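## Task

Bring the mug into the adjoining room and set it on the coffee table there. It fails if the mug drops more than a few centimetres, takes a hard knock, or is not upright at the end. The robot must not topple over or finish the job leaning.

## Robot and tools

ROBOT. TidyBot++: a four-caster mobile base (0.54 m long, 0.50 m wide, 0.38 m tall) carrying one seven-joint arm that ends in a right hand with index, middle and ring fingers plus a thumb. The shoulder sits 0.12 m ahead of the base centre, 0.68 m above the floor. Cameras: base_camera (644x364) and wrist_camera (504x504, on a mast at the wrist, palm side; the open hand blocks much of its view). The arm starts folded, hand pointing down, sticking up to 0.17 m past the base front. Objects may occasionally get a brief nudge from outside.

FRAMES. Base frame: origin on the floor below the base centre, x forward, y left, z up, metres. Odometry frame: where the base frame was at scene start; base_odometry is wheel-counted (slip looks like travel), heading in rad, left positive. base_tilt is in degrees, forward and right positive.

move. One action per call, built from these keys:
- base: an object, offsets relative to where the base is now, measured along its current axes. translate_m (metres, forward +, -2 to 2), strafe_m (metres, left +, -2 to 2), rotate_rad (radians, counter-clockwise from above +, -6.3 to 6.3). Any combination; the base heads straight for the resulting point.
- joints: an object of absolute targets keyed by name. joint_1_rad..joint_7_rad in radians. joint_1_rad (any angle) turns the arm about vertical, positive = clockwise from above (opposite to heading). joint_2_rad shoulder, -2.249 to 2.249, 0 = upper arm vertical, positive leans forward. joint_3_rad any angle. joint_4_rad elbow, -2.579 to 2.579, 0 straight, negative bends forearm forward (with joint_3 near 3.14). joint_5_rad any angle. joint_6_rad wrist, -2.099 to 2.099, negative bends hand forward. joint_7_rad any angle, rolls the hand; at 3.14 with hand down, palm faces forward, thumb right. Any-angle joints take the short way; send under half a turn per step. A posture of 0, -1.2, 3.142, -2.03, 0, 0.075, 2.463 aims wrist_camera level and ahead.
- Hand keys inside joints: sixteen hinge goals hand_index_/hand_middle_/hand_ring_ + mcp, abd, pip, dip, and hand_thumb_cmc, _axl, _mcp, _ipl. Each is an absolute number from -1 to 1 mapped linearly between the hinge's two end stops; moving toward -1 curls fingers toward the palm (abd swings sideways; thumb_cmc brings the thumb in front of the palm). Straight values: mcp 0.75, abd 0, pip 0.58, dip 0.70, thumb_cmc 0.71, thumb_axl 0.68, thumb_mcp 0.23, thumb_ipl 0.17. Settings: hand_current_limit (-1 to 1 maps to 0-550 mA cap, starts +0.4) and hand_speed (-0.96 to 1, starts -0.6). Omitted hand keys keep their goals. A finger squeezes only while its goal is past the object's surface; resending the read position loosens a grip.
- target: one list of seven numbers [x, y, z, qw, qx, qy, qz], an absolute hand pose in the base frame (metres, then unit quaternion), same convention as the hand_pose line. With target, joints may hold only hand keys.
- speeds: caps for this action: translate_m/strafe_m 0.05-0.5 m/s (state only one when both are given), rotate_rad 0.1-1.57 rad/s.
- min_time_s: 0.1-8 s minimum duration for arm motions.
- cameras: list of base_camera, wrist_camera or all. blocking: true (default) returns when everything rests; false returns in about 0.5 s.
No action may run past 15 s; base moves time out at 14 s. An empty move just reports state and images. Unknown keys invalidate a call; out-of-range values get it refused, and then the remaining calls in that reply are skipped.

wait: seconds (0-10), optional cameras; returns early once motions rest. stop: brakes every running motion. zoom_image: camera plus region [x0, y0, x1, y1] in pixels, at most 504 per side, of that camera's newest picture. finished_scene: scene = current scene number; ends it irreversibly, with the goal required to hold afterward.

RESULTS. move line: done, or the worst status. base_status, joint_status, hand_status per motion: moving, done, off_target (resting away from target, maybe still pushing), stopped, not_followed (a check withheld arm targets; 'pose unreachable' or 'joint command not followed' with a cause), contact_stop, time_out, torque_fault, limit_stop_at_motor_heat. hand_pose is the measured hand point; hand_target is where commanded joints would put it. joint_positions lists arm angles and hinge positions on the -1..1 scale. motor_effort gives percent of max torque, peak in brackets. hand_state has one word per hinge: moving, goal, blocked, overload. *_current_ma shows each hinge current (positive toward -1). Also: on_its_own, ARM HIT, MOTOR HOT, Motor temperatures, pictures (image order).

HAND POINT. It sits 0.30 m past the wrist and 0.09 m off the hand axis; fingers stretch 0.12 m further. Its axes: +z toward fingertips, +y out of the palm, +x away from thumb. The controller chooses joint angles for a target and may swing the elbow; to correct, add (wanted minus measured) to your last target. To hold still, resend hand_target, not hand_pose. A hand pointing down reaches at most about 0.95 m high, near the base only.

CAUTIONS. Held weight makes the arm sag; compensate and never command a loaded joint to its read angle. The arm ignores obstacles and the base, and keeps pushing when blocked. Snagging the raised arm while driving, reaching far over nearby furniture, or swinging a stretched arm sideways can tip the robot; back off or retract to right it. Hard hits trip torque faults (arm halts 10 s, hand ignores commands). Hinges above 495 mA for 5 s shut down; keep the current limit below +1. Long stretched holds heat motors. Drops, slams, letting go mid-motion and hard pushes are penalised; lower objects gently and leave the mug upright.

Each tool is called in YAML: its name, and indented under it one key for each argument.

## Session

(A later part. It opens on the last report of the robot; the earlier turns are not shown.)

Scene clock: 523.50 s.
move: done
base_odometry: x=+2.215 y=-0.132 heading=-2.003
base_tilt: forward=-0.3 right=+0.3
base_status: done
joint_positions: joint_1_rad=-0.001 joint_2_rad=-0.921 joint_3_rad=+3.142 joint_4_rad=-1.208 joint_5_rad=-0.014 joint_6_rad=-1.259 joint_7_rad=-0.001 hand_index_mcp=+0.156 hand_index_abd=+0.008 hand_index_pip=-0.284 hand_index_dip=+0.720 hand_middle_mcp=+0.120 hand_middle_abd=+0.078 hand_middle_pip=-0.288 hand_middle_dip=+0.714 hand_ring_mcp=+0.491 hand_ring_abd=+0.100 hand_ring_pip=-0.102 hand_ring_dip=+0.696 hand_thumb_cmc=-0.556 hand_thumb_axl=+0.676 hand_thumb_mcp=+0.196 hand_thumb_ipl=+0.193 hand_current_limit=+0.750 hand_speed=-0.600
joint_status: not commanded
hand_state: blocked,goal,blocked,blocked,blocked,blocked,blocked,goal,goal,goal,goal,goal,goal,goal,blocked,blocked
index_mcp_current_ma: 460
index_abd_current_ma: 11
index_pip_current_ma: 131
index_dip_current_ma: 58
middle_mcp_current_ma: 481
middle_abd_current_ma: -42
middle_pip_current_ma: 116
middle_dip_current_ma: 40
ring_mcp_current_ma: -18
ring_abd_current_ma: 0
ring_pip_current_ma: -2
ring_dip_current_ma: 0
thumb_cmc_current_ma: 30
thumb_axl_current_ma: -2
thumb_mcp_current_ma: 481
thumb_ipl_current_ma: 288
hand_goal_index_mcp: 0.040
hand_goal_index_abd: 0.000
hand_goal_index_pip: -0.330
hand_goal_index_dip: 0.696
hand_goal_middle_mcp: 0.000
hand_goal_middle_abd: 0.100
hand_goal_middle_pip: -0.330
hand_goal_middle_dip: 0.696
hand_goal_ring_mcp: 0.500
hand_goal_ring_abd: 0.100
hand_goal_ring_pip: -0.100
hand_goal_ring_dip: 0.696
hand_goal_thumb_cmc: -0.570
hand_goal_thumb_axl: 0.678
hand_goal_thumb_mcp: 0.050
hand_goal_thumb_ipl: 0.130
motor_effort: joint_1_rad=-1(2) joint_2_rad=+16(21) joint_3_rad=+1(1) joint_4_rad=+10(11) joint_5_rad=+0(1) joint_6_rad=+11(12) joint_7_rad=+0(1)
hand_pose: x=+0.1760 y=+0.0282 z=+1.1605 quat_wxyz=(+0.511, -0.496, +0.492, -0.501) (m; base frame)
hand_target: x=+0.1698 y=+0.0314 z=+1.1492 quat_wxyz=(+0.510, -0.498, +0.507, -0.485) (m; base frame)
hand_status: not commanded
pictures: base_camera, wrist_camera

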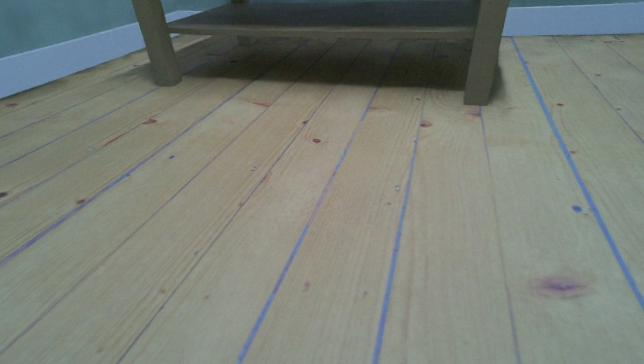

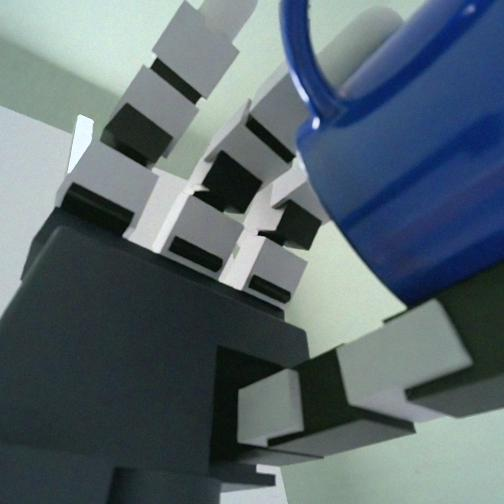

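move:
  base: {"translate_m": 0.46, "strafe_m": 0.11, "rotate_rad": -0.18}
  speeds: {"translate_m": 0.25, "rotate_rad": 0.4}
  cameras: ["base_camera"]

move:
  joints: {"joint_1_rad": 0, "joint_2_rad": 0.11, "joint_4_rad": -1.37, "joint_6_rad": -0.10}
  min_time_s: 4
  cameras: ["wrist_camera"]

Scene clock: 540.60 s.
move: done
base_odometry: x=+2.122 y=-0.596 heading=-2.184
base_tilt: forward=-0.3 right=+0.2
base_status: done
joint_positions: joint_1_rad=-0.001 joint_2_rad=-0.921 joint_3_rad=+3.142 joint_4_rad=-1.208 joint_5_rad=-0.014 joint_6_rad=-1.259 joint_7_rad=-0.001 hand_index_mcp=+0.156 hand_index_abd=+0.008 hand_index_pip=-0.284 hand_index_dip=+0.720 hand_middle_mcp=+0.120 hand_middle_abd=+0.078 hand_middle_pip=-0.288 hand_middle_dip=+0.714 hand_ring_mcp=+0.491 hand_ring_abd=+0.100 hand_ring_pip=-0.102 hand_ring_dip=+0.696 hand_thumb_cmc=-0.555 hand_thumb_axl=+0.676 hand_thumb_mcp=+0.196 hand_thumb_ipl=+0.193 hand_current_limit=+0.750 hand_speed=-0.600
joint_status: not commanded
hand_state: blocked,goal,blocked,blocked,blocked,blocked,blocked,goal,goal,goal,goal,goal,goal,goal,blocked,blocked
index_mcp_current_ma: 460
index_abd_current_ma: 11
index_pip_current_ma: 131
index_dip_current_ma: 58
middle_mcp_current_ma: 481
middle_abd_current_ma: -42
middle_pip_current_ma: 116
middle_dip_current_ma: 40
ring_mcp_current_ma: -18
ring_abd_current_ma: 0
ring_pip_current_ma: -2
ring_dip_current_ma: 0
thumb_cmc_current_ma: 31
thumb_axl_current_ma: -2
thumb_mcp_current_ma: 481
thumb_ipl_current_ma: 288
hand_goal_index_mcp: 0.040
hand_goal_index_abd: 0.000
hand_goal_index_pip: -0.330
hand_goal_index_dip: 0.696
hand_goal_middle_mcp: 0.000
hand_goal_middle_abd: 0.100
hand_goal_middle_pip: -0.330
hand_goal_middle_dip: 0.696
hand_goal_ring_mcp: 0.500
hand_goal_ring_abd: 0.100
hand_goal_ring_pip: -0.100
hand_goal_ring_dip: 0.696
hand_goal_thumb_cmc: -0.570
hand_goal_thumb_axl: 0.678
hand_goal_thumb_mcp: 0.050
hand_goal_thumb_ipl: 0.130
motor_effort: joint_1_rad=-1(2) joint_2_rad=+16(19) joint_3_rad=+1(1) joint_4_rad=+10(11) joint_5_rad=+0(1) joint_6_rad=+12(12) joint_7_rad=+0(1)
hand_pose: x=+0.1760 y=+0.0282 z=+1.1605 quat_wxyz=(+0.511, -0.496, +0.492, -0.501) (m; base frame)
hand_target: x=+0.1698 y=+0.0314 z=+1.1492 quat_wxyz=(+0.510, -0.498, +0.507, -0.485) (m; base frame)
hand_status: not commanded
pictures: base_camera

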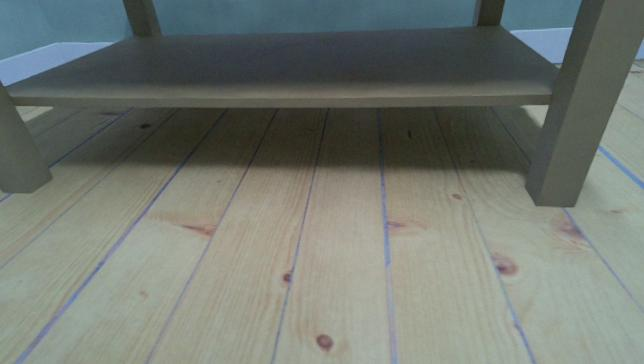

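Scene clock: 545.27 s.
move: done
base_odometry: x=+2.122 y=-0.596 heading=-2.184
base_tilt: forward=-0.3 right=+0.2
base_status: not commanded
joint_positions: joint_1_rad=-0.001 joint_2_rad=+0.108 joint_3_rad=+3.142 joint_4_rad=-1.347 joint_5_rad=-0.014 joint_6_rad=-0.204 joint_7_rad=-0.001 hand_index_mcp=+0.156 hand_index_abd=+0.008 hand_index_pip=-0.284 hand_index_dip=+0.720 hand_middle_mcp=+0.120 hand_middle_abd=+0.078 hand_middle_pip=-0.288 hand_middle_dip=+0.714 hand_ring_mcp=+0.491 hand_ring_abd=+0.100 hand_ring_pip=-0.102 hand_ring_dip=+0.696 hand_thumb_cmc=-0.555 hand_thumb_axl=+0.676 hand_thumb_mcp=+0.196 hand_thumb_ipl=+0.193 hand_current_limit=+0.750 hand_speed=-0.600
joint_status: all done
hand_state: blocked,goal,blocked,blocked,blocked,blocked,blocked,goal,goal,goal,goal,goal,goal,goal,blocked,blocked
index_mcp_current_ma: 460
index_abd_current_ma: 11
index_pip_current_ma: 131
index_dip_current_ma: 58
middle_mcp_current_ma: 481
middle_abd_current_ma: -42
middle_pip_current_ma: 116
middle_dip_current_ma: 40
ring_mcp_current_ma: -18
ring_abd_current_ma: 0
ring_pip_current_ma: -2
ring_dip_current_ma: 0
thumb_cmc_current_ma: 31
thumb_axl_current_ma: -2
thumb_mcp_current_ma: 481
thumb_ipl_current_ma: 288
hand_goal_index_mcp: 0.040
hand_goal_index_abd: 0.000
hand_goal_index_pip: -0.330
hand_goal_index_dip: 0.696
hand_goal_middle_mcp: 0.000
hand_goal_middle_abd: 0.100
hand_goal_middle_pip: -0.330
hand_goal_middle_dip: 0.696
hand_goal_ring_mcp: 0.500
hand_goal_ring_abd: 0.100
hand_goal_ring_pip: -0.100
hand_goal_ring_dip: 0.696
hand_goal_thumb_cmc: -0.570
hand_goal_thumb_axl: 0.678
hand_goal_thumb_mcp: 0.050
hand_goal_thumb_ipl: 0.130
motor_effort: joint_1_rad=-1(2) joint_2_rad=-24(27) joint_3_rad=+0(1) joint_4_rad=+20(21) joint_5_rad=-1(1) joint_6_rad=+11(13) joint_7_rad=+0(1)
hand_pose: x=+0.7693 y=+0.0261 z=+1.0254 quat_wxyz=(+0.482, -0.519, +0.525, -0.473) (m; base frame)
hand_target: x=+0.7789 y=+0.0282 z=+1.0419 quat_wxyz=(+0.509, -0.491, +0.513, -0.486) (m; base frame)
hand_status: not commanded
pictures: wrist_camera

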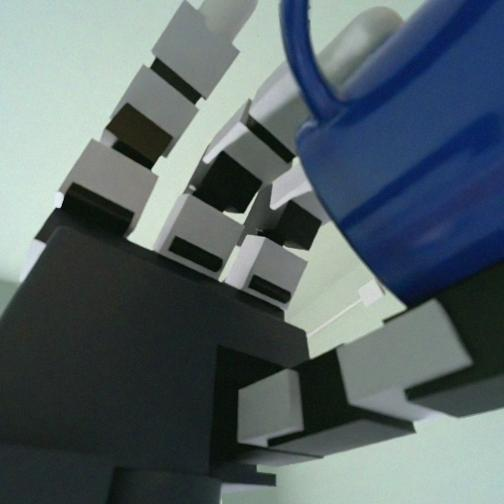

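move:
  joints: {"joint_2_rad": 0.562, "joint_4_rad": -1.445, "joint_6_rad": 0.442}
  min_time_s: 2.5

move:
  joints: {"joint_2_rad": 0.761, "joint_4_rad": -1.647, "joint_6_rad": 0.835}
  min_time_s: 2
  cameras: ["wrist_camera"]

Scene clock: 555.10 s.
move: done
base_odometry: x=+2.122 y=-0.596 heading=-2.184
base_tilt: forward=-0.3 right=+0.2
base_status: not commanded
joint_positions: joint_1_rad=-0.001 joint_2_rad=+0.549 joint_3_rad=+3.142 joint_4_rad=-1.422 joint_5_rad=-0.014 joint_6_rad=+0.339 joint_7_rad=-0.001 hand_index_mcp=+0.156 hand_index_abd=+0.008 hand_index_pip=-0.284 hand_index_dip=+0.720 hand_middle_mcp=+0.120 hand_middle_abd=+0.078 hand_middle_pip=-0.288 hand_middle_dip=+0.714 hand_ring_mcp=+0.491 hand_ring_abd=+0.100 hand_ring_pip=-0.102 hand_ring_dip=+0.696 hand_thumb_cmc=-0.555 hand_thumb_axl=+0.676 hand_thumb_mcp=+0.196 hand_thumb_ipl=+0.193 hand_current_limit=+0.750 hand_speed=-0.600
joint_status: all done
hand_state: blocked,goal,blocked,blocked,blocked,blocked,blocked,goal,goal,goal,goal,goal,goal,goal,blocked,blocked
index_mcp_current_ma: 460
index_abd_current_ma: 11
index_pip_current_ma: 131
index_dip_current_ma: 58
middle_mcp_current_ma: 481
middle_abd_current_ma: -42
middle_pip_current_ma: 116
middle_dip_current_ma: 40
ring_mcp_current_ma: -18
ring_abd_current_ma: 0
ring_pip_current_ma: -2
ring_dip_current_ma: 0
thumb_cmc_current_ma: 31
thumb_axl_current_ma: -2
thumb_mcp_current_ma: 481
thumb_ipl_current_ma: 288
hand_goal_index_mcp: 0.040
hand_goal_index_abd: 0.000
hand_goal_index_pip: -0.330
hand_goal_index_dip: 0.696
hand_goal_middle_mcp: 0.000
hand_goal_middle_abd: 0.100
hand_goal_middle_pip: -0.330
hand_goal_middle_dip: 0.696
hand_goal_ring_mcp: 0.500
hand_goal_ring_abd: 0.100
hand_goal_ring_pip: -0.100
hand_goal_ring_dip: 0.696
hand_goal_thumb_cmc: -0.570
hand_goal_thumb_axl: 0.678
hand_goal_thumb_mcp: 0.050
hand_goal_thumb_ipl: 0.130
motor_effort: joint_1_rad=-1(2) joint_2_rad=-36(38) joint_3_rad=-1(1) joint_4_rad=+19(21) joint_5_rad=+0(1) joint_6_rad=+11(13) joint_7_rad=+0(1)
hand_pose: x=+0.9239 y=+0.0239 z=+0.8158 quat_wxyz=(+0.487, -0.510, +0.520, -0.483) (m; base frame)
hand_target: x=+0.9303 y=+0.0255 z=+0.8229 quat_wxyz=(+0.511, -0.486, +0.511, -0.492) (m; base frame)
hand_status: not commanded
pictures: none

Scene clock: 557.73 s.
move: done
base_odometry: x=+2.122 y=-0.596 heading=-2.184
base_tilt: forward=-0.3 right=+0.2
base_status: not commanded
joint_positions: joint_1_rad=-0.001 joint_2_rad=+0.742 joint_3_rad=+3.142 joint_4_rad=-1.625 joint_5_rad=-0.014 joint_6_rad=+0.731 joint_7_rad=-0.001 hand_index_mcp=+0.156 hand_index_abd=+0.008 hand_index_pip=-0.284 hand_index_dip=+0.720 hand_middle_mcp=+0.120 hand_middle_abd=+0.078 hand_middle_pip=-0.288 hand_middle_dip=+0.714 hand_ring_mcp=+0.491 hand_ring_abd=+0.100 hand_ring_pip=-0.102 hand_ring_dip=+0.696 hand_thumb_cmc=-0.555 hand_thumb_axl=+0.676 hand_thumb_mcp=+0.196 hand_thumb_ipl=+0.193 hand_current_limit=+0.750 hand_speed=-0.600
joint_status: all done
hand_state: blocked,goal,blocked,blocked,blocked,blocked,blocked,goal,goal,goal,goal,goal,goal,goal,blocked,blocked
index_mcp_current_ma: 460
index_abd_current_ma: 11
index_pip_current_ma: 131
index_dip_current_ma: 58
middle_mcp_current_ma: 481
middle_abd_current_ma: -42
middle_pip_current_ma: 116
middle_dip_current_ma: 40
ring_mcp_current_ma: -18
ring_abd_current_ma: 0
ring_pip_current_ma: -2
ring_dip_current_ma: 0
thumb_cmc_current_ma: 31
thumb_axl_current_ma: -2
thumb_mcp_current_ma: 481
thumb_ipl_current_ma: 288
hand_goal_index_mcp: 0.040
hand_goal_index_abd: 0.000
hand_goal_index_pip: -0.330
hand_goal_index_dip: 0.696
hand_goal_middle_mcp: 0.000
hand_goal_middle_abd: 0.100
hand_goal_middle_pip: -0.330
hand_goal_middle_dip: 0.696
hand_goal_ring_mcp: 0.500
hand_goal_ring_abd: 0.100
hand_goal_ring_pip: -0.100
hand_goal_ring_dip: 0.696
hand_goal_thumb_cmc: -0.570
hand_goal_thumb_axl: 0.678
hand_goal_thumb_mcp: 0.050
hand_goal_thumb_ipl: 0.130
motor_effort: joint_1_rad=-1(2) joint_2_rad=-37(39) joint_3_rad=-1(1) joint_4_rad=+15(19) joint_5_rad=+0(1) joint_6_rad=+11(12) joint_7_rad=+0(1)
hand_pose: x=+0.9188 y=+0.0223 z=+0.6634 quat_wxyz=(+0.484, -0.511, +0.521, -0.483) (m; base frame)
hand_target: x=+0.9212 y=+0.0237 z=+0.6683 quat_wxyz=(+0.506, -0.487, +0.514, -0.492) (m; base frame)
hand_status: not commanded
pictures: wrist_camera

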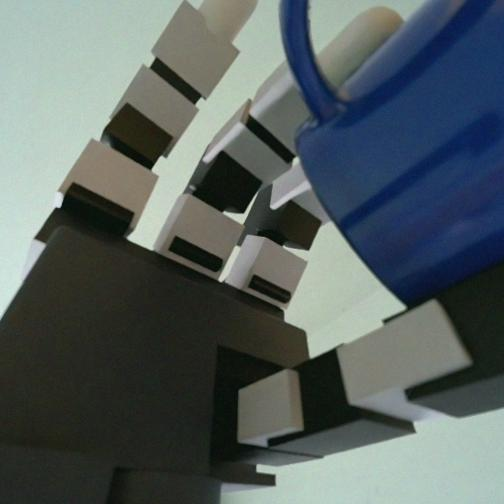

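move:
  joints: {"joint_2_rad": 0.885, "joint_4_rad": -1.682, "joint_6_rad": 1.02}
  min_time_s: 2

move:
  joints: {"joint_2_rad": 0.918, "joint_4_rad": -1.684, "joint_6_rad": 1.055}
  min_time_s: 1.5
  cameras: ["wrist_camera"]

Scene clock: 566.30 s.
move: done
base_odometry: x=+2.122 y=-0.596 heading=-2.184
base_tilt: forward=-0.2 right=+0.2
base_status: not commanded
joint_positions: joint_1_rad=-0.001 joint_2_rad=+0.861 joint_3_rad=+3.142 joint_4_rad=-1.659 joint_5_rad=-0.014 joint_6_rad=+0.914 joint_7_rad=-0.001 hand_index_mcp=+0.156 hand_index_abd=+0.008 hand_index_pip=-0.284 hand_index_dip=+0.720 hand_middle_mcp=+0.120 hand_middle_abd=+0.078 hand_middle_pip=-0.288 hand_middle_dip=+0.714 hand_ring_mcp=+0.491 hand_ring_abd=+0.100 hand_ring_pip=-0.102 hand_ring_dip=+0.696 hand_thumb_cmc=-0.555 hand_thumb_axl=+0.676 hand_thumb_mcp=+0.196 hand_thumb_ipl=+0.193 hand_current_limit=+0.750 hand_speed=-0.600
joint_status: all done
hand_state: blocked,goal,blocked,blocked,blocked,blocked,blocked,goal,goal,goal,goal,goal,goal,goal,blocked,blocked
index_mcp_current_ma: 460
index_abd_current_ma: 11
index_pip_current_ma: 131
index_dip_current_ma: 58
middle_mcp_current_ma: 481
middle_abd_current_ma: -42
middle_pip_current_ma: 116
middle_dip_current_ma: 40
ring_mcp_current_ma: -18
ring_abd_current_ma: 0
ring_pip_current_ma: -2
ring_dip_current_ma: 0
thumb_cmc_current_ma: 31
thumb_axl_current_ma: -2
thumb_mcp_current_ma: 481
thumb_ipl_current_ma: 288
hand_goal_index_mcp: 0.040
hand_goal_index_abd: 0.000
hand_goal_index_pip: -0.330
hand_goal_index_dip: 0.696
hand_goal_middle_mcp: 0.000
hand_goal_middle_abd: 0.100
hand_goal_middle_pip: -0.330
hand_goal_middle_dip: 0.696
hand_goal_ring_mcp: 0.500
hand_goal_ring_abd: 0.100
hand_goal_ring_pip: -0.100
hand_goal_ring_dip: 0.696
hand_goal_thumb_cmc: -0.570
hand_goal_thumb_axl: 0.678
hand_goal_thumb_mcp: 0.050
hand_goal_thumb_ipl: 0.130
motor_effort: joint_1_rad=-1(2) joint_2_rad=-38(39) joint_3_rad=-1(1) joint_4_rad=+14(16) joint_5_rad=+0(1) joint_6_rad=+11(12) joint_7_rad=+0(1)
hand_pose: x=+0.9199 y=+0.0216 z=+0.6056 quat_wxyz=(+0.491, -0.504, +0.513, -0.492) (m; base frame)
hand_target: x=+0.9192 y=+0.0230 z=+0.6075 quat_wxyz=(+0.512, -0.481, +0.507, -0.500) (m; base frame)
hand_status: not commanded
pictures: none

Scene clock: 568.10 s.
move: done
base_odometry: x=+2.122 y=-0.596 heading=-2.184
base_tilt: forward=-0.3 right=+0.2
base_status: not commanded
joint_positions: joint_1_rad=-0.001 joint_2_rad=+0.891 joint_3_rad=+3.142 joint_4_rad=-1.660 joint_5_rad=-0.014 joint_6_rad=+0.950 joint_7_rad=-0.001 hand_index_mcp=+0.156 hand_index_abd=+0.008 hand_index_pip=-0.284 hand_index_dip=+0.720 hand_middle_mcp=+0.120 hand_middle_abd=+0.078 hand_middle_pip=-0.288 hand_middle_dip=+0.714 hand_ring_mcp=+0.491 hand_ring_abd=+0.100 hand_ring_pip=-0.102 hand_ring_dip=+0.696 hand_thumb_cmc=-0.555 hand_thumb_axl=+0.676 hand_thumb_mcp=+0.196 hand_thumb_ipl=+0.193 hand_current_limit=+0.750 hand_speed=-0.600
joint_status: all done
hand_state: blocked,goal,blocked,blocked,blocked,blocked,blocked,goal,goal,goal,goal,goal,goal,goal,blocked,blocked
index_mcp_current_ma: 460
index_abd_current_ma: 11
index_pip_current_ma: 131
index_dip_current_ma: 58
middle_mcp_current_ma: 481
middle_abd_current_ma: -42
middle_pip_current_ma: 116
middle_dip_current_ma: 40
ring_mcp_current_ma: -18
ring_abd_current_ma: 0
ring_pip_current_ma: -2
ring_dip_current_ma: 0
thumb_cmc_current_ma: 31
thumb_axl_current_ma: -2
thumb_mcp_current_ma: 481
thumb_ipl_current_ma: 288
hand_goal_index_mcp: 0.040
hand_goal_index_abd: 0.000
hand_goal_index_pip: -0.330
hand_goal_index_dip: 0.696
hand_goal_middle_mcp: 0.000
hand_goal_middle_abd: 0.100
hand_goal_middle_pip: -0.330
hand_goal_middle_dip: 0.696
hand_goal_ring_mcp: 0.500
hand_goal_ring_abd: 0.100
hand_goal_ring_pip: -0.100
hand_goal_ring_dip: 0.696
hand_goal_thumb_cmc: -0.570
hand_goal_thumb_axl: 0.678
hand_goal_thumb_mcp: 0.050
hand_goal_thumb_ipl: 0.130
motor_effort: joint_1_rad=-1(2) joint_2_rad=-39(40) joint_3_rad=-1(1) joint_4_rad=+13(15) joint_5_rad=+0(1) joint_6_rad=+11(12) joint_7_rad=+0(1)
hand_pose: x=+0.9203 y=+0.0215 z=+0.5913 quat_wxyz=(+0.492, -0.503, +0.512, -0.493) (m; base frame)
hand_target: x=+0.9185 y=+0.0228 z=+0.5908 quat_wxyz=(+0.512, -0.481, +0.507, -0.500) (m; base frame)
hand_status: not commanded
pictures: wrist_camera

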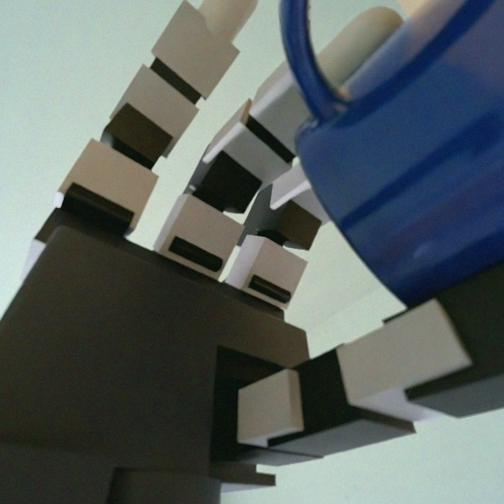

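move:
  joints: {"joint_2_rad": 0.943, "joint_4_rad": -1.682, "joint_6_rad": 1.075}
  min_time_s: 1

move:
  joints: {"joint_2_rad": 0.965, "joint_4_rad": -1.679, "joint_6_rad": 1.092}
  min_time_s: 1

move:
  joints: {"joint_2_rad": 0.986, "joint_4_rad": -1.676, "joint_6_rad": 1.108}
  min_time_s: 1
  cameras: ["wrist_camera"]

Scene clock: 573.70 s.
move: done
base_odometry: x=+2.122 y=-0.596 heading=-2.184
base_tilt: forward=-0.3 right=+0.2
base_status: not commanded
joint_positions: joint_1_rad=-0.001 joint_2_rad=+0.916 joint_3_rad=+3.142 joint_4_rad=-1.660 joint_5_rad=-0.014 joint_6_rad=+0.970 joint_7_rad=-0.001 hand_index_mcp=+0.156 hand_index_abd=+0.008 hand_index_pip=-0.284 hand_index_dip=+0.720 hand_middle_mcp=+0.120 hand_middle_abd=+0.078 hand_middle_pip=-0.288 hand_middle_dip=+0.714 hand_ring_mcp=+0.491 hand_ring_abd=+0.100 hand_ring_pip=-0.102 hand_ring_dip=+0.696 hand_thumb_cmc=-0.555 hand_thumb_axl=+0.676 hand_thumb_mcp=+0.196 hand_thumb_ipl=+0.193 hand_current_limit=+0.750 hand_speed=-0.600
joint_status: all done
hand_state: blocked,goal,blocked,blocked,blocked,blocked,blocked,goal,goal,goal,goal,goal,goal,goal,blocked,blocked
index_mcp_current_ma: 460
index_abd_current_ma: 11
index_pip_current_ma: 131
index_dip_current_ma: 58
middle_mcp_current_ma: 481
middle_abd_current_ma: -42
middle_pip_current_ma: 116
middle_dip_current_ma: 40
ring_mcp_current_ma: -18
ring_abd_current_ma: 0
ring_pip_current_ma: -2
ring_dip_current_ma: 0
thumb_cmc_current_ma: 31
thumb_axl_current_ma: -2
thumb_mcp_current_ma: 481
thumb_ipl_current_ma: 288
hand_goal_index_mcp: 0.040
hand_goal_index_abd: 0.000
hand_goal_index_pip: -0.330
hand_goal_index_dip: 0.696
hand_goal_middle_mcp: 0.000
hand_goal_middle_abd: 0.100
hand_goal_middle_pip: -0.330
hand_goal_middle_dip: 0.696
hand_goal_ring_mcp: 0.500
hand_goal_ring_abd: 0.100
hand_goal_ring_pip: -0.100
hand_goal_ring_dip: 0.696
hand_goal_thumb_cmc: -0.570
hand_goal_thumb_axl: 0.678
hand_goal_thumb_mcp: 0.050
hand_goal_thumb_ipl: 0.130
motor_effort: joint_1_rad=-1(2) joint_2_rad=-39(40) joint_3_rad=-1(1) joint_4_rad=+13(14) joint_5_rad=+0(1) joint_6_rad=+11(12) joint_7_rad=+0(1)
hand_pose: x=+0.9197 y=+0.0214 z=+0.5770 quat_wxyz=(+0.490, -0.504, +0.514, -0.492) (m; base frame)
hand_target: x=+0.9183 y=+0.0228 z=+0.5778 quat_wxyz=(+0.511, -0.482, +0.507, -0.499) (m; base frame)
hand_status: not commanded
pictures: none

Scene clock: 575.00 s.
move: done
base_odometry: x=+2.122 y=-0.596 heading=-2.184
base_tilt: forward=-0.3 right=+0.2
base_status: not commanded
joint_positions: joint_1_rad=-0.001 joint_2_rad=+0.938 joint_3_rad=+3.142 joint_4_rad=-1.660 joint_5_rad=-0.014 joint_6_rad=+0.987 joint_7_rad=-0.001 hand_index_mcp=+0.156 hand_index_abd=+0.008 hand_index_pip=-0.284 hand_index_dip=+0.720 hand_middle_mcp=+0.120 hand_middle_abd=+0.078 hand_middle_pip=-0.288 hand_middle_dip=+0.714 hand_ring_mcp=+0.491 hand_ring_abd=+0.100 hand_ring_pip=-0.102 hand_ring_dip=+0.696 hand_thumb_cmc=-0.555 hand_thumb_axl=+0.676 hand_thumb_mcp=+0.196 hand_thumb_ipl=+0.193 hand_current_limit=+0.750 hand_speed=-0.600
joint_status: all done
hand_state: blocked,goal,blocked,blocked,blocked,blocked,blocked,goal,goal,goal,goal,goal,goal,goal,blocked,blocked
index_mcp_current_ma: 460
index_abd_current_ma: 11
index_pip_current_ma: 131
index_dip_current_ma: 58
middle_mcp_current_ma: 481
middle_abd_current_ma: -42
middle_pip_current_ma: 116
middle_dip_current_ma: 40
ring_mcp_current_ma: -18
ring_abd_current_ma: 0
ring_pip_current_ma: -2
ring_dip_current_ma: 0
thumb_cmc_current_ma: 31
thumb_axl_current_ma: -2
thumb_mcp_current_ma: 481
thumb_ipl_current_ma: 288
hand_goal_index_mcp: 0.040
hand_goal_index_abd: 0.000
hand_goal_index_pip: -0.330
hand_goal_index_dip: 0.696
hand_goal_middle_mcp: 0.000
hand_goal_middle_abd: 0.100
hand_goal_middle_pip: -0.330
hand_goal_middle_dip: 0.696
hand_goal_ring_mcp: 0.500
hand_goal_ring_abd: 0.100
hand_goal_ring_pip: -0.100
hand_goal_ring_dip: 0.696
hand_goal_thumb_cmc: -0.570
hand_goal_thumb_axl: 0.678
hand_goal_thumb_mcp: 0.050
hand_goal_thumb_ipl: 0.130
motor_effort: joint_1_rad=-1(2) joint_2_rad=-40(40) joint_3_rad=-1(1) joint_4_rad=+13(14) joint_5_rad=+0(1) joint_6_rad=+11(12) joint_7_rad=+0(1)
hand_pose: x=+0.9189 y=+0.0214 z=+0.5647 quat_wxyz=(+0.489, -0.505, +0.515, -0.491) (m; base frame)
hand_target: x=+0.9183 y=+0.0227 z=+0.5667 quat_wxyz=(+0.510, -0.482, +0.508, -0.499) (m; base frame)
hand_status: not commanded
pictures: none

Scene clock: 576.30 s.
move: done
base_odometry: x=+2.122 y=-0.596 heading=-2.184
base_tilt: forward=-0.3 right=+0.2
base_status: not commanded
joint_positions: joint_1_rad=-0.001 joint_2_rad=+0.959 joint_3_rad=+3.142 joint_4_rad=-1.660 joint_5_rad=-0.014 joint_6_rad=+1.003 joint_7_rad=-0.001 hand_index_mcp=+0.156 hand_index_abd=+0.008 hand_index_pip=-0.284 hand_index_dip=+0.720 hand_middle_mcp=+0.120 hand_middle_abd=+0.078 hand_middle_pip=-0.288 hand_middle_dip=+0.714 hand_ring_mcp=+0.491 hand_ring_abd=+0.100 hand_ring_pip=-0.102 hand_ring_dip=+0.696 hand_thumb_cmc=-0.555 hand_thumb_axl=+0.676 hand_thumb_mcp=+0.196 hand_thumb_ipl=+0.193 hand_current_limit=+0.750 hand_speed=-0.600
joint_status: all done
hand_state: blocked,goal,blocked,blocked,blocked,blocked,blocked,goal,goal,goal,goal,goal,goal,goal,blocked,blocked
index_mcp_current_ma: 460
index_abd_current_ma: 11
index_pip_current_ma: 131
index_dip_current_ma: 58
middle_mcp_current_ma: 481
middle_abd_current_ma: -42
middle_pip_current_ma: 116
middle_dip_current_ma: 40
ring_mcp_current_ma: -18
ring_abd_current_ma: 0
ring_pip_current_ma: -2
ring_dip_current_ma: 0
thumb_cmc_current_ma: 31
thumb_axl_current_ma: -2
thumb_mcp_current_ma: 481
thumb_ipl_current_ma: 288
hand_goal_index_mcp: 0.040
hand_goal_index_abd: 0.000
hand_goal_index_pip: -0.330
hand_goal_index_dip: 0.696
hand_goal_middle_mcp: 0.000
hand_goal_middle_abd: 0.100
hand_goal_middle_pip: -0.330
hand_goal_middle_dip: 0.696
hand_goal_ring_mcp: 0.500
hand_goal_ring_abd: 0.100
hand_goal_ring_pip: -0.100
hand_goal_ring_dip: 0.696
hand_goal_thumb_cmc: -0.570
hand_goal_thumb_axl: 0.678
hand_goal_thumb_mcp: 0.050
hand_goal_thumb_ipl: 0.130
motor_effort: joint_1_rad=-1(2) joint_2_rad=-39(41) joint_3_rad=-1(1) joint_4_rad=+13(13) joint_5_rad=+0(1) joint_6_rad=+11(12) joint_7_rad=+0(0)
hand_pose: x=+0.9180 y=+0.0213 z=+0.5529 quat_wxyz=(+0.488, -0.506, +0.516, -0.490) (m; base frame)
hand_target: x=+0.9181 y=+0.0227 z=+0.5561 quat_wxyz=(+0.510, -0.483, +0.508, -0.498) (m; base frame)
hand_status: not commanded
pictures: wrist_camera

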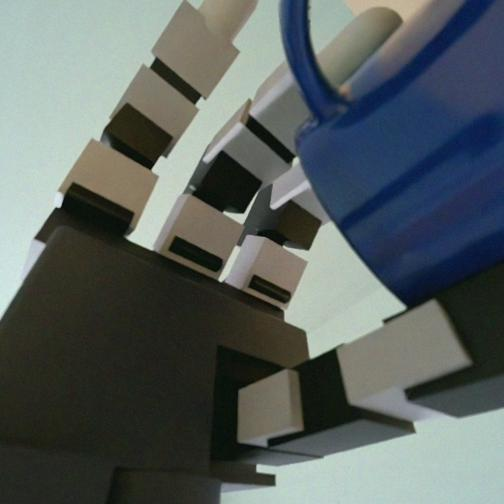

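move:
  joints: {"joint_2_rad": 1.0, "joint_4_rad": -1.674, "joint_6_rad": 1.122}
  min_time_s: 1

move:
  joints: {"joint_2_rad": 1.014, "joint_4_rad": -1.672, "joint_6_rad": 1.136}
  min_time_s: 1

Scene clock: 581.07 s.
move: done
base_odometry: x=+2.122 y=-0.596 heading=-2.184
base_tilt: forward=-0.2 right=+0.2
base_status: not commanded
joint_positions: joint_1_rad=-0.001 joint_2_rad=+0.969 joint_3_rad=+3.142 joint_4_rad=-1.660 joint_5_rad=-0.014 joint_6_rad=+1.019 joint_7_rad=-0.001 hand_index_mcp=+0.156 hand_index_abd=+0.008 hand_index_pip=-0.284 hand_index_dip=+0.720 hand_middle_mcp=+0.120 hand_middle_abd=+0.078 hand_middle_pip=-0.288 hand_middle_dip=+0.714 hand_ring_mcp=+0.491 hand_ring_abd=+0.100 hand_ring_pip=-0.102 hand_ring_dip=+0.696 hand_thumb_cmc=-0.555 hand_thumb_axl=+0.676 hand_thumb_mcp=+0.196 hand_thumb_ipl=+0.193 hand_current_limit=+0.750 hand_speed=-0.600
joint_status: all done
hand_state: blocked,goal,blocked,blocked,blocked,blocked,blocked,goal,goal,goal,goal,goal,goal,goal,blocked,blocked
index_mcp_current_ma: 460
index_abd_current_ma: 11
index_pip_current_ma: 131
index_dip_current_ma: 58
middle_mcp_current_ma: 481
middle_abd_current_ma: -42
middle_pip_current_ma: 116
middle_dip_current_ma: 40
ring_mcp_current_ma: -18
ring_abd_current_ma: 0
ring_pip_current_ma: -2
ring_dip_current_ma: 0
thumb_cmc_current_ma: 31
thumb_axl_current_ma: -2
thumb_mcp_current_ma: 481
thumb_ipl_current_ma: 288
hand_goal_index_mcp: 0.040
hand_goal_index_abd: 0.000
hand_goal_index_pip: -0.330
hand_goal_index_dip: 0.696
hand_goal_middle_mcp: 0.000
hand_goal_middle_abd: 0.100
hand_goal_middle_pip: -0.330
hand_goal_middle_dip: 0.696
hand_goal_ring_mcp: 0.500
hand_goal_ring_abd: 0.100
hand_goal_ring_pip: -0.100
hand_goal_ring_dip: 0.696
hand_goal_thumb_cmc: -0.570
hand_goal_thumb_axl: 0.678
hand_goal_thumb_mcp: 0.050
hand_goal_thumb_ipl: 0.130
motor_effort: joint_1_rad=-1(2) joint_2_rad=-39(40) joint_3_rad=-1(1) joint_4_rad=+12(13) joint_5_rad=+0(1) joint_6_rad=+11(12) joint_7_rad=+0(1)
hand_pose: x=+0.9182 y=+0.0213 z=+0.5497 quat_wxyz=(+0.489, -0.505, +0.514, -0.491) (m; base frame)
hand_target: x=+0.9181 y=+0.0226 z=+0.5501 quat_wxyz=(+0.510, -0.482, +0.508, -0.499) (m; base frame)
hand_status: not commanded
pictures: none

Scene clock: 582.37 s.
move: done
base_odometry: x=+2.122 y=-0.596 heading=-2.184
base_tilt: forward=-0.3 right=+0.3
base_status: not commanded
joint_positions: joint_1_rad=-0.001 joint_2_rad=+0.976 joint_3_rad=+3.142 joint_4_rad=-1.660 joint_5_rad=-0.014 joint_6_rad=+1.039 joint_7_rad=-0.001 hand_index_mcp=+0.156 hand_index_abd=+0.008 hand_index_pip=-0.284 hand_index_dip=+0.720 hand_middle_mcp=+0.120 hand_middle_abd=+0.078 hand_middle_pip=-0.288 hand_middle_dip=+0.714 hand_ring_mcp=+0.491 hand_ring_abd=+0.100 hand_ring_pip=-0.102 hand_ring_dip=+0.696 hand_thumb_cmc=-0.555 hand_thumb_axl=+0.676 hand_thumb_mcp=+0.196 hand_thumb_ipl=+0.193 hand_current_limit=+0.750 hand_speed=-0.600
joint_status: all done
hand_state: blocked,goal,blocked,blocked,blocked,blocked,blocked,goal,goal,goal,goal,goal,goal,goal,blocked,blocked
index_mcp_current_ma: 460
index_abd_current_ma: 11
index_pip_current_ma: 131
index_dip_current_ma: 58
middle_mcp_current_ma: 481
middle_abd_current_ma: -42
middle_pip_current_ma: 116
middle_dip_current_ma: 40
ring_mcp_current_ma: -18
ring_abd_current_ma: 0
ring_pip_current_ma: -2
ring_dip_current_ma: 0
thumb_cmc_current_ma: 31
thumb_axl_current_ma: -2
thumb_mcp_current_ma: 481
thumb_ipl_current_ma: 288
hand_goal_index_mcp: 0.040
hand_goal_index_abd: 0.000
hand_goal_index_pip: -0.330
hand_goal_index_dip: 0.696
hand_goal_middle_mcp: 0.000
hand_goal_middle_abd: 0.100
hand_goal_middle_pip: -0.330
hand_goal_middle_dip: 0.696
hand_goal_ring_mcp: 0.500
hand_goal_ring_abd: 0.100
hand_goal_ring_pip: -0.100
hand_goal_ring_dip: 0.696
hand_goal_thumb_cmc: -0.570
hand_goal_thumb_axl: 0.678
hand_goal_thumb_mcp: 0.050
hand_goal_thumb_ipl: 0.130
motor_effort: joint_1_rad=-1(2) joint_2_rad=-38(39) joint_3_rad=-1(1) joint_4_rad=+11(13) joint_5_rad=+0(1) joint_6_rad=+10(12) joint_7_rad=+0(1)
hand_pose: x=+0.9191 y=+0.0212 z=+0.5497 quat_wxyz=(+0.492, -0.502, +0.511, -0.495) (m; base frame)
hand_target: x=+0.9180 y=+0.0226 z=+0.5440 quat_wxyz=(+0.511, -0.482, +0.507, -0.500) (m; base frame)
hand_status: not commanded
pictures: none

move:
  joints: {"hand_thumb_mcp": 0.185, "hand_thumb_ipl": 0.185, "hand_index_mcp": 0.145, "hand_middle_mcp": 0.11}

move:
  joints: {"hand_thumb_mcp": 0.24, "hand_thumb_ipl": 0.168, "hand_index_mcp": 0.2, "hand_middle_mcp": 0.19}
  cameras: ["wrist_camera"]

Scene clock: 588.57 s.
move: off_target
base_odometry: x=+2.122 y=-0.596 heading=-2.184
base_tilt: forward=-0.3 right=+0.2
base_status: not commanded
joint_positions: joint_1_rad=-0.001 joint_2_rad=+0.976 joint_3_rad=+3.142 joint_4_rad=-1.660 joint_5_rad=-0.014 joint_6_rad=+1.040 joint_7_rad=-0.001 hand_index_mcp=+0.164 hand_index_abd=+0.008 hand_index_pip=-0.291 hand_index_dip=+0.718 hand_middle_mcp=+0.129 hand_middle_abd=+0.083 hand_middle_pip=-0.293 hand_middle_dip=+0.711 hand_ring_mcp=+0.491 hand_ring_abd=+0.100 hand_ring_pip=-0.102 hand_ring_dip=+0.696 hand_thumb_cmc=-0.562 hand_thumb_axl=+0.676 hand_thumb_mcp=+0.208 hand_thumb_ipl=+0.193 hand_current_limit=+0.750 hand_speed=-0.600
joint_status: hand_thumb_mcp off_target (ended at +0.208, target +0.185); the others done
hand_state: goal,goal,blocked,blocked,goal,goal,blocked,goal,goal,goal,goal,goal,goal,goal,blocked,goal
index_mcp_current_ma: 41
index_abd_current_ma: 11
index_pip_current_ma: 104
index_dip_current_ma: 51
middle_mcp_current_ma: 46
middle_abd_current_ma: -31
middle_pip_current_ma: 100
middle_dip_current_ma: 32
ring_mcp_current_ma: -18
ring_abd_current_ma: 0
ring_pip_current_ma: -2
ring_dip_current_ma: 0
thumb_cmc_current_ma: 14
thumb_axl_current_ma: -2
thumb_mcp_current_ma: 72
thumb_ipl_current_ma: 17
hand_goal_index_mcp: 0.146
hand_goal_index_abd: 0.000
hand_goal_index_pip: -0.330
hand_goal_index_dip: 0.696
hand_goal_middle_mcp: 0.110
hand_goal_middle_abd: 0.100
hand_goal_middle_pip: -0.330
hand_goal_middle_dip: 0.696
hand_goal_ring_mcp: 0.500
hand_goal_ring_abd: 0.100
hand_goal_ring_pip: -0.100
hand_goal_ring_dip: 0.696
hand_goal_thumb_cmc: -0.570
hand_goal_thumb_axl: 0.678
hand_goal_thumb_mcp: 0.186
hand_goal_thumb_ipl: 0.186
motor_effort: joint_1_rad=-1(1) joint_2_rad=-38(39) joint_3_rad=+0(1) joint_4_rad=+12(12) joint_5_rad=+0(1) joint_6_rad=+10(11) joint_7_rad=+0(1)
hand_pose: x=+0.9192 y=+0.0212 z=+0.5497 quat_wxyz=(+0.492, -0.502, +0.511, -0.495) (m; base frame)
hand_target: x=+0.9180 y=+0.0226 z=+0.5440 quat_wxyz=(+0.511, -0.482, +0.507, -0.500) (m; base frame)
hand_status: not commanded
pictures: none

Scene clock: 589.17 s.
move: done
base_odometry: x=+2.122 y=-0.596 heading=-2.184
base_tilt: forward=-0.3 right=+0.2
base_status: not commanded
joint_positions: joint_1_rad=-0.001 joint_2_rad=+0.977 joint_3_rad=+3.142 joint_4_rad=-1.660 joint_5_rad=-0.014 joint_6_rad=+1.049 joint_7_rad=-0.001 hand_index_mcp=+0.189 hand_index_abd=+0.003 hand_index_pip=-0.327 hand_index_dip=+0.699 hand_middle_mcp=+0.176 hand_middle_abd=+0.096 hand_middle_pip=-0.326 hand_middle_dip=+0.699 hand_ring_mcp=+0.491 hand_ring_abd=+0.100 hand_ring_pip=-0.102 hand_ring_dip=+0.696 hand_thumb_cmc=-0.567 hand_thumb_axl=+0.676 hand_thumb_mcp=+0.242 hand_thumb_ipl=+0.170 hand_current_limit=+0.750 hand_speed=-0.600
joint_status: all done
hand_state: goal,goal,goal,goal,goal,goal,goal,goal,goal,goal,goal,goal,goal,goal,goal,goal
index_mcp_current_ma: -23
index_abd_current_ma: 3
index_pip_current_ma: 5
index_dip_current_ma: 4
middle_mcp_current_ma: -29
middle_abd_current_ma: -4
middle_pip_current_ma: 6
middle_dip_current_ma: 4
ring_mcp_current_ma: -18
ring_abd_current_ma: 0
ring_pip_current_ma: -2
ring_dip_current_ma: 0
thumb_cmc_current_ma: 3
thumb_axl_current_ma: -2
thumb_mcp_current_ma: 3
thumb_ipl_current_ma: 4
hand_goal_index_mcp: 0.200
hand_goal_index_abd: 0.000
hand_goal_index_pip: -0.330
hand_goal_index_dip: 0.696
hand_goal_middle_mcp: 0.190
hand_goal_middle_abd: 0.100
hand_goal_middle_pip: -0.330
hand_goal_middle_dip: 0.696
hand_goal_ring_mcp: 0.500
hand_goal_ring_abd: 0.100
hand_goal_ring_pip: -0.100
hand_goal_ring_dip: 0.696
hand_goal_thumb_cmc: -0.570
hand_goal_thumb_axl: 0.678
hand_goal_thumb_mcp: 0.240
hand_goal_thumb_ipl: 0.168
motor_effort: joint_1_rad=-1(2) joint_2_rad=-37(38) joint_3_rad=-1(1) joint_4_rad=+11(12) joint_5_rad=+0(0) joint_6_rad=+9(10) joint_7_rad=+0(1)
hand_pose: x=+0.9200 y=+0.0212 z=+0.5524 quat_wxyz=(+0.495, -0.499, +0.509, -0.497) (m; base frame)
hand_target: x=+0.9180 y=+0.0226 z=+0.5440 quat_wxyz=(+0.511, -0.482, +0.507, -0.500) (m; base frame)
hand_status: not commanded
pictures: wrist_camera

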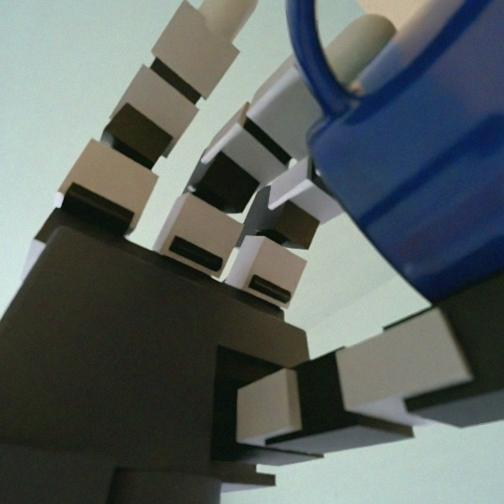

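move:
  joints: {"hand_thumb_mcp": 0.4, "hand_index_mcp": 0.38, "hand_middle_mcp": 0.38}
  cameras: ["wrist_camera"]

move:
  joints: {"joint_2_rad": 0.833, "joint_4_rad": -1.634, "joint_6_rad": 0.835}
  min_time_s: 2.5
  cameras: ["wrist_camera"]

Scene clock: 597.03 s.
move: done
base_odometry: x=+2.122 y=-0.596 heading=-2.184
base_tilt: forward=-0.3 right=+0.2
base_status: not commanded
joint_positions: joint_1_rad=-0.001 joint_2_rad=+0.977 joint_3_rad=+3.142 joint_4_rad=-1.660 joint_5_rad=-0.014 joint_6_rad=+1.050 joint_7_rad=-0.001 hand_index_mcp=+0.361 hand_index_abd=+0.003 hand_index_pip=-0.327 hand_index_dip=+0.699 hand_middle_mcp=+0.363 hand_middle_abd=+0.097 hand_middle_pip=-0.327 hand_middle_dip=+0.699 hand_ring_mcp=+0.491 hand_ring_abd=+0.100 hand_ring_pip=-0.102 hand_ring_dip=+0.696 hand_thumb_cmc=-0.568 hand_thumb_axl=+0.676 hand_thumb_mcp=+0.395 hand_thumb_ipl=+0.170 hand_current_limit=+0.750 hand_speed=-0.600
joint_status: all done
hand_state: goal,goal,goal,goal,goal,goal,goal,goal,goal,goal,goal,goal,goal,goal,goal,goal
index_mcp_current_ma: -45
index_abd_current_ma: 3
index_pip_current_ma: 3
index_dip_current_ma: 4
middle_mcp_current_ma: -40
middle_abd_current_ma: -4
middle_pip_current_ma: 4
middle_dip_current_ma: 4
ring_mcp_current_ma: -18
ring_abd_current_ma: 0
ring_pip_current_ma: -2
ring_dip_current_ma: 0
thumb_cmc_current_ma: 3
thumb_axl_current_ma: -2
thumb_mcp_current_ma: -10
thumb_ipl_current_ma: 3
hand_goal_index_mcp: 0.380
hand_goal_index_abd: 0.000
hand_goal_index_pip: -0.330
hand_goal_index_dip: 0.696
hand_goal_middle_mcp: 0.380
hand_goal_middle_abd: 0.100
hand_goal_middle_pip: -0.330
hand_goal_middle_dip: 0.696
hand_goal_ring_mcp: 0.500
hand_goal_ring_abd: 0.100
hand_goal_ring_pip: -0.100
hand_goal_ring_dip: 0.696
hand_goal_thumb_cmc: -0.570
hand_goal_thumb_axl: 0.678
hand_goal_thumb_mcp: 0.400
hand_goal_thumb_ipl: 0.168
motor_effort: joint_1_rad=-1(1) joint_2_rad=-36(37) joint_3_rad=+0(1) joint_4_rad=+11(11) joint_5_rad=+0(0) joint_6_rad=+9(10) joint_7_rad=+1(1)
hand_pose: x=+0.9201 y=+0.0212 z=+0.5528 quat_wxyz=(+0.495, -0.499, +0.509, -0.497) (m; base frame)
hand_target: x=+0.9180 y=+0.0226 z=+0.5440 quat_wxyz=(+0.511, -0.482, +0.507, -0.500) (m; base frame)
hand_status: not commanded
pictures: wrist_camera

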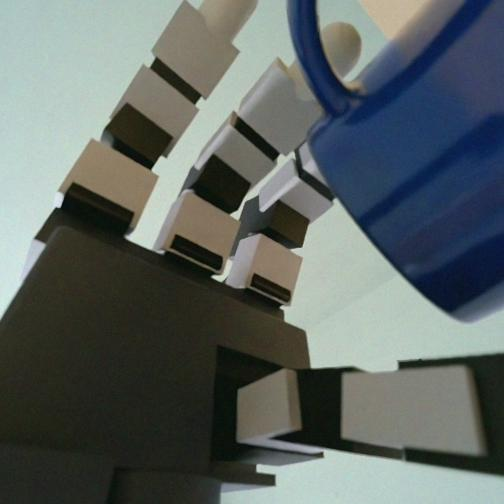

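Scene clock: 599.83 s.
move: done
base_odometry: x=+2.122 y=-0.596 heading=-2.184
base_tilt: forward=-0.3 right=+0.2
base_status: not commanded
joint_positions: joint_1_rad=-0.001 joint_2_rad=+0.851 joint_3_rad=+3.142 joint_4_rad=-1.656 joint_5_rad=-0.014 joint_6_rad=+0.909 joint_7_rad=-0.001 hand_index_mcp=+0.361 hand_index_abd=+0.003 hand_index_pip=-0.328 hand_index_dip=+0.699 hand_middle_mcp=+0.363 hand_middle_abd=+0.097 hand_middle_pip=-0.327 hand_middle_dip=+0.699 hand_ring_mcp=+0.491 hand_ring_abd=+0.100 hand_ring_pip=-0.102 hand_ring_dip=+0.696 hand_thumb_cmc=-0.568 hand_thumb_axl=+0.676 hand_thumb_mcp=+0.395 hand_thumb_ipl=+0.170 hand_current_limit=+0.750 hand_speed=-0.600
joint_status: all done
hand_state: goal,goal,goal,goal,goal,goal,goal,goal,goal,goal,goal,goal,goal,goal,goal,goal
index_mcp_current_ma: -45
index_abd_current_ma: 3
index_pip_current_ma: 3
index_dip_current_ma: 4
middle_mcp_current_ma: -40
middle_abd_current_ma: -4
middle_pip_current_ma: 4
middle_dip_current_ma: 4
ring_mcp_current_ma: -18
ring_abd_current_ma: 0
ring_pip_current_ma: -2
ring_dip_current_ma: 0
thumb_cmc_current_ma: 3
thumb_axl_current_ma: -2
thumb_mcp_current_ma: -10
thumb_ipl_current_ma: 3
hand_goal_index_mcp: 0.380
hand_goal_index_abd: 0.000
hand_goal_index_pip: -0.330
hand_goal_index_dip: 0.696
hand_goal_middle_mcp: 0.380
hand_goal_middle_abd: 0.100
hand_goal_middle_pip: -0.330
hand_goal_middle_dip: 0.696
hand_goal_ring_mcp: 0.500
hand_goal_ring_abd: 0.100
hand_goal_ring_pip: -0.100
hand_goal_ring_dip: 0.696
hand_goal_thumb_cmc: -0.570
hand_goal_thumb_axl: 0.678
hand_goal_thumb_mcp: 0.400
hand_goal_thumb_ipl: 0.168
motor_effort: joint_1_rad=-2(2) joint_2_rad=-36(37) joint_3_rad=+0(1) joint_4_rad=+12(13) joint_5_rad=+0(1) joint_6_rad=+9(10) joint_7_rad=+0(1)
hand_pose: x=+0.9209 y=+0.0216 z=+0.6125 quat_wxyz=(+0.492, -0.502, +0.512, -0.494) (m; base frame)
hand_target: x=+0.9227 y=+0.0237 z=+0.6170 quat_wxyz=(+0.491, -0.502, +0.528, -0.478) (m; base frame)
hand_status: not commanded
pictures: wrist_camera

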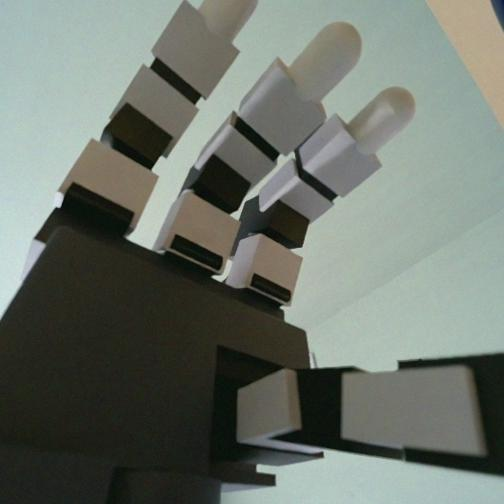

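move:
  joints: {"joint_2_rad": 0.514, "joint_4_rad": -1.397, "joint_6_rad": 0.27}
  min_time_s: 2.5

move:
  joints: {"joint_1_rad": -0.6, "joint_2_rad": -0.561, "joint_3_rad": 3.142, "joint_4_rad": -1.923, "joint_5_rad": 0, "joint_6_rad": -0.55, "joint_7_rad": 2.463, "hand_thumb_cmc": 0.714, "hand_index_mcp": 0.754, "hand_index_pip": 0.576, "hand_middle_mcp": 0.754, "hand_middle_pip": 0.576}
  cameras: ["wrist_camera"]

zoom_image:
  camera: "wrist_camera"
  region: [290, 140, 490, 340]

Scene clock: 609.47 s.
move: done
base_odometry: x=+2.122 y=-0.596 heading=-2.184
base_tilt: forward=-0.3 right=+0.2
base_status: not commanded
joint_positions: joint_1_rad=-0.001 joint_2_rad=+0.526 joint_3_rad=+3.142 joint_4_rad=-1.418 joint_5_rad=-0.014 joint_6_rad=+0.342 joint_7_rad=-0.001 hand_index_mcp=+0.361 hand_index_abd=+0.003 hand_index_pip=-0.328 hand_index_dip=+0.699 hand_middle_mcp=+0.363 hand_middle_abd=+0.097 hand_middle_pip=-0.327 hand_middle_dip=+0.699 hand_ring_mcp=+0.491 hand_ring_abd=+0.100 hand_ring_pip=-0.102 hand_ring_dip=+0.696 hand_thumb_cmc=-0.568 hand_thumb_axl=+0.676 hand_thumb_mcp=+0.395 hand_thumb_ipl=+0.170 hand_current_limit=+0.750 hand_speed=-0.600
joint_status: all done
hand_state: goal,goal,goal,goal,goal,goal,goal,goal,goal,goal,goal,goal,goal,goal,goal,goal
index_mcp_current_ma: -44
index_abd_current_ma: 3
index_pip_current_ma: 3
index_dip_current_ma: 4
middle_mcp_current_ma: -39
middle_abd_current_ma: -4
middle_pip_current_ma: 4
middle_dip_current_ma: 4
ring_mcp_current_ma: -18
ring_abd_current_ma: 0
ring_pip_current_ma: -2
ring_dip_current_ma: 0
thumb_cmc_current_ma: 3
thumb_axl_current_ma: -2
thumb_mcp_current_ma: -10
thumb_ipl_current_ma: 3
hand_goal_index_mcp: 0.380
hand_goal_index_abd: 0.000
hand_goal_index_pip: -0.330
hand_goal_index_dip: 0.696
hand_goal_middle_mcp: 0.380
hand_goal_middle_abd: 0.100
hand_goal_middle_pip: -0.330
hand_goal_middle_dip: 0.696
hand_goal_ring_mcp: 0.500
hand_goal_ring_abd: 0.100
hand_goal_ring_pip: -0.100
hand_goal_ring_dip: 0.696
hand_goal_thumb_cmc: -0.570
hand_goal_thumb_axl: 0.678
hand_goal_thumb_mcp: 0.400
hand_goal_thumb_ipl: 0.168
motor_effort: joint_1_rad=-1(2) joint_2_rad=-33(38) joint_3_rad=+0(1) joint_4_rad=+17(17) joint_5_rad=+1(1) joint_6_rad=+9(10) joint_7_rad=+1(1)
hand_pose: x=+0.9219 y=+0.0239 z=+0.8372 quat_wxyz=(+0.494, -0.503, +0.512, -0.490) (m; base frame)
hand_target: x=+0.9172 y=+0.0263 z=+0.8385 quat_wxyz=(+0.492, -0.504, +0.530, -0.472) (m; base frame)
hand_status: not commanded
pictures: none

Scene clock: 612.73 s.
move: done
base_odometry: x=+2.122 y=-0.596 heading=-2.184
base_tilt: forward=-0.3 right=+0.2
base_status: not commanded
joint_positions: joint_1_rad=-0.587 joint_2_rad=-0.555 joint_3_rad=+3.142 joint_4_rad=-1.882 joint_5_rad=-0.014 joint_6_rad=-0.476 joint_7_rad=+2.426 hand_index_mcp=+0.759 hand_index_abd=+0.003 hand_index_pip=+0.575 hand_index_dip=+0.698 hand_middle_mcp=+0.759 hand_middle_abd=+0.101 hand_middle_pip=+0.575 hand_middle_dip=+0.699 hand_ring_mcp=+0.504 hand_ring_abd=+0.101 hand_ring_pip=-0.101 hand_ring_dip=+0.696 hand_thumb_cmc=+0.718 hand_thumb_axl=+0.677 hand_thumb_mcp=+0.395 hand_thumb_ipl=+0.170 hand_current_limit=+0.750 hand_speed=-0.600
joint_status: all done
hand_state: goal,goal,goal,goal,goal,goal,goal,goal,goal,goal,goal,goal,goal,goal,goal,goal
index_mcp_current_ma: 8
index_abd_current_ma: 3
index_pip_current_ma: -1
index_dip_current_ma: 3
middle_mcp_current_ma: 8
middle_abd_current_ma: 1
middle_pip_current_ma: -1
middle_dip_current_ma: 3
ring_mcp_current_ma: 7
ring_abd_current_ma: 0
ring_pip_current_ma: -1
ring_dip_current_ma: 0
thumb_cmc_current_ma: 6
thumb_axl_current_ma: -2
thumb_mcp_current_ma: -9
thumb_ipl_current_ma: 3
hand_goal_index_mcp: 0.754
hand_goal_index_abd: 0.000
hand_goal_index_pip: 0.576
hand_goal_index_dip: 0.696
hand_goal_middle_mcp: 0.754
hand_goal_middle_abd: 0.100
hand_goal_middle_pip: 0.576
hand_goal_middle_dip: 0.696
hand_goal_ring_mcp: 0.500
hand_goal_ring_abd: 0.100
hand_goal_ring_pip: -0.100
hand_goal_ring_dip: 0.696
hand_goal_thumb_cmc: 0.714
hand_goal_thumb_axl: 0.678
hand_goal_thumb_mcp: 0.400
hand_goal_thumb_ipl: 0.168
motor_effort: joint_1_rad=-1(3) joint_2_rad=-1(35) joint_3_rad=+0(2) joint_4_rad=+17(18) joint_5_rad=+0(1) joint_6_rad=+9(10) joint_7_rad=+1(2)
hand_pose: x=+0.4815 y=+0.1563 z=+1.0925 quat_wxyz=(-0.077, -0.591, -0.515, -0.615) (m; base frame)
hand_target: x=+0.4763 y=+0.1598 z=+1.0513 quat_wxyz=(-0.084, -0.600, -0.554, -0.571) (m; base frame)
hand_status: not commanded
pictures: wrist_camera

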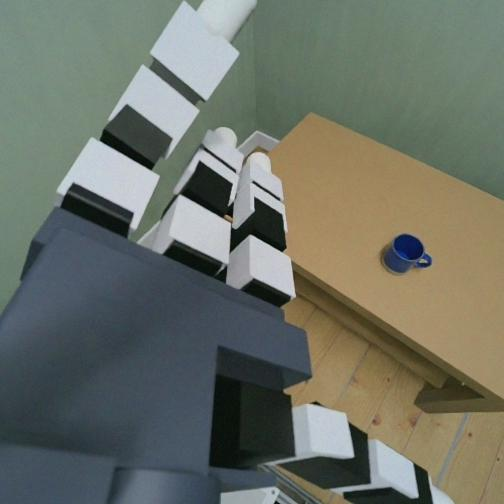

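Scaled by 2.520.

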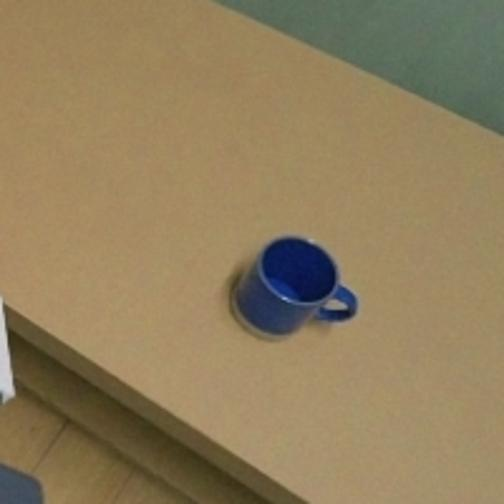

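The mug is standing on the coffee table.

finished_scene:
  scene: 2

The scene is finished: the task was done.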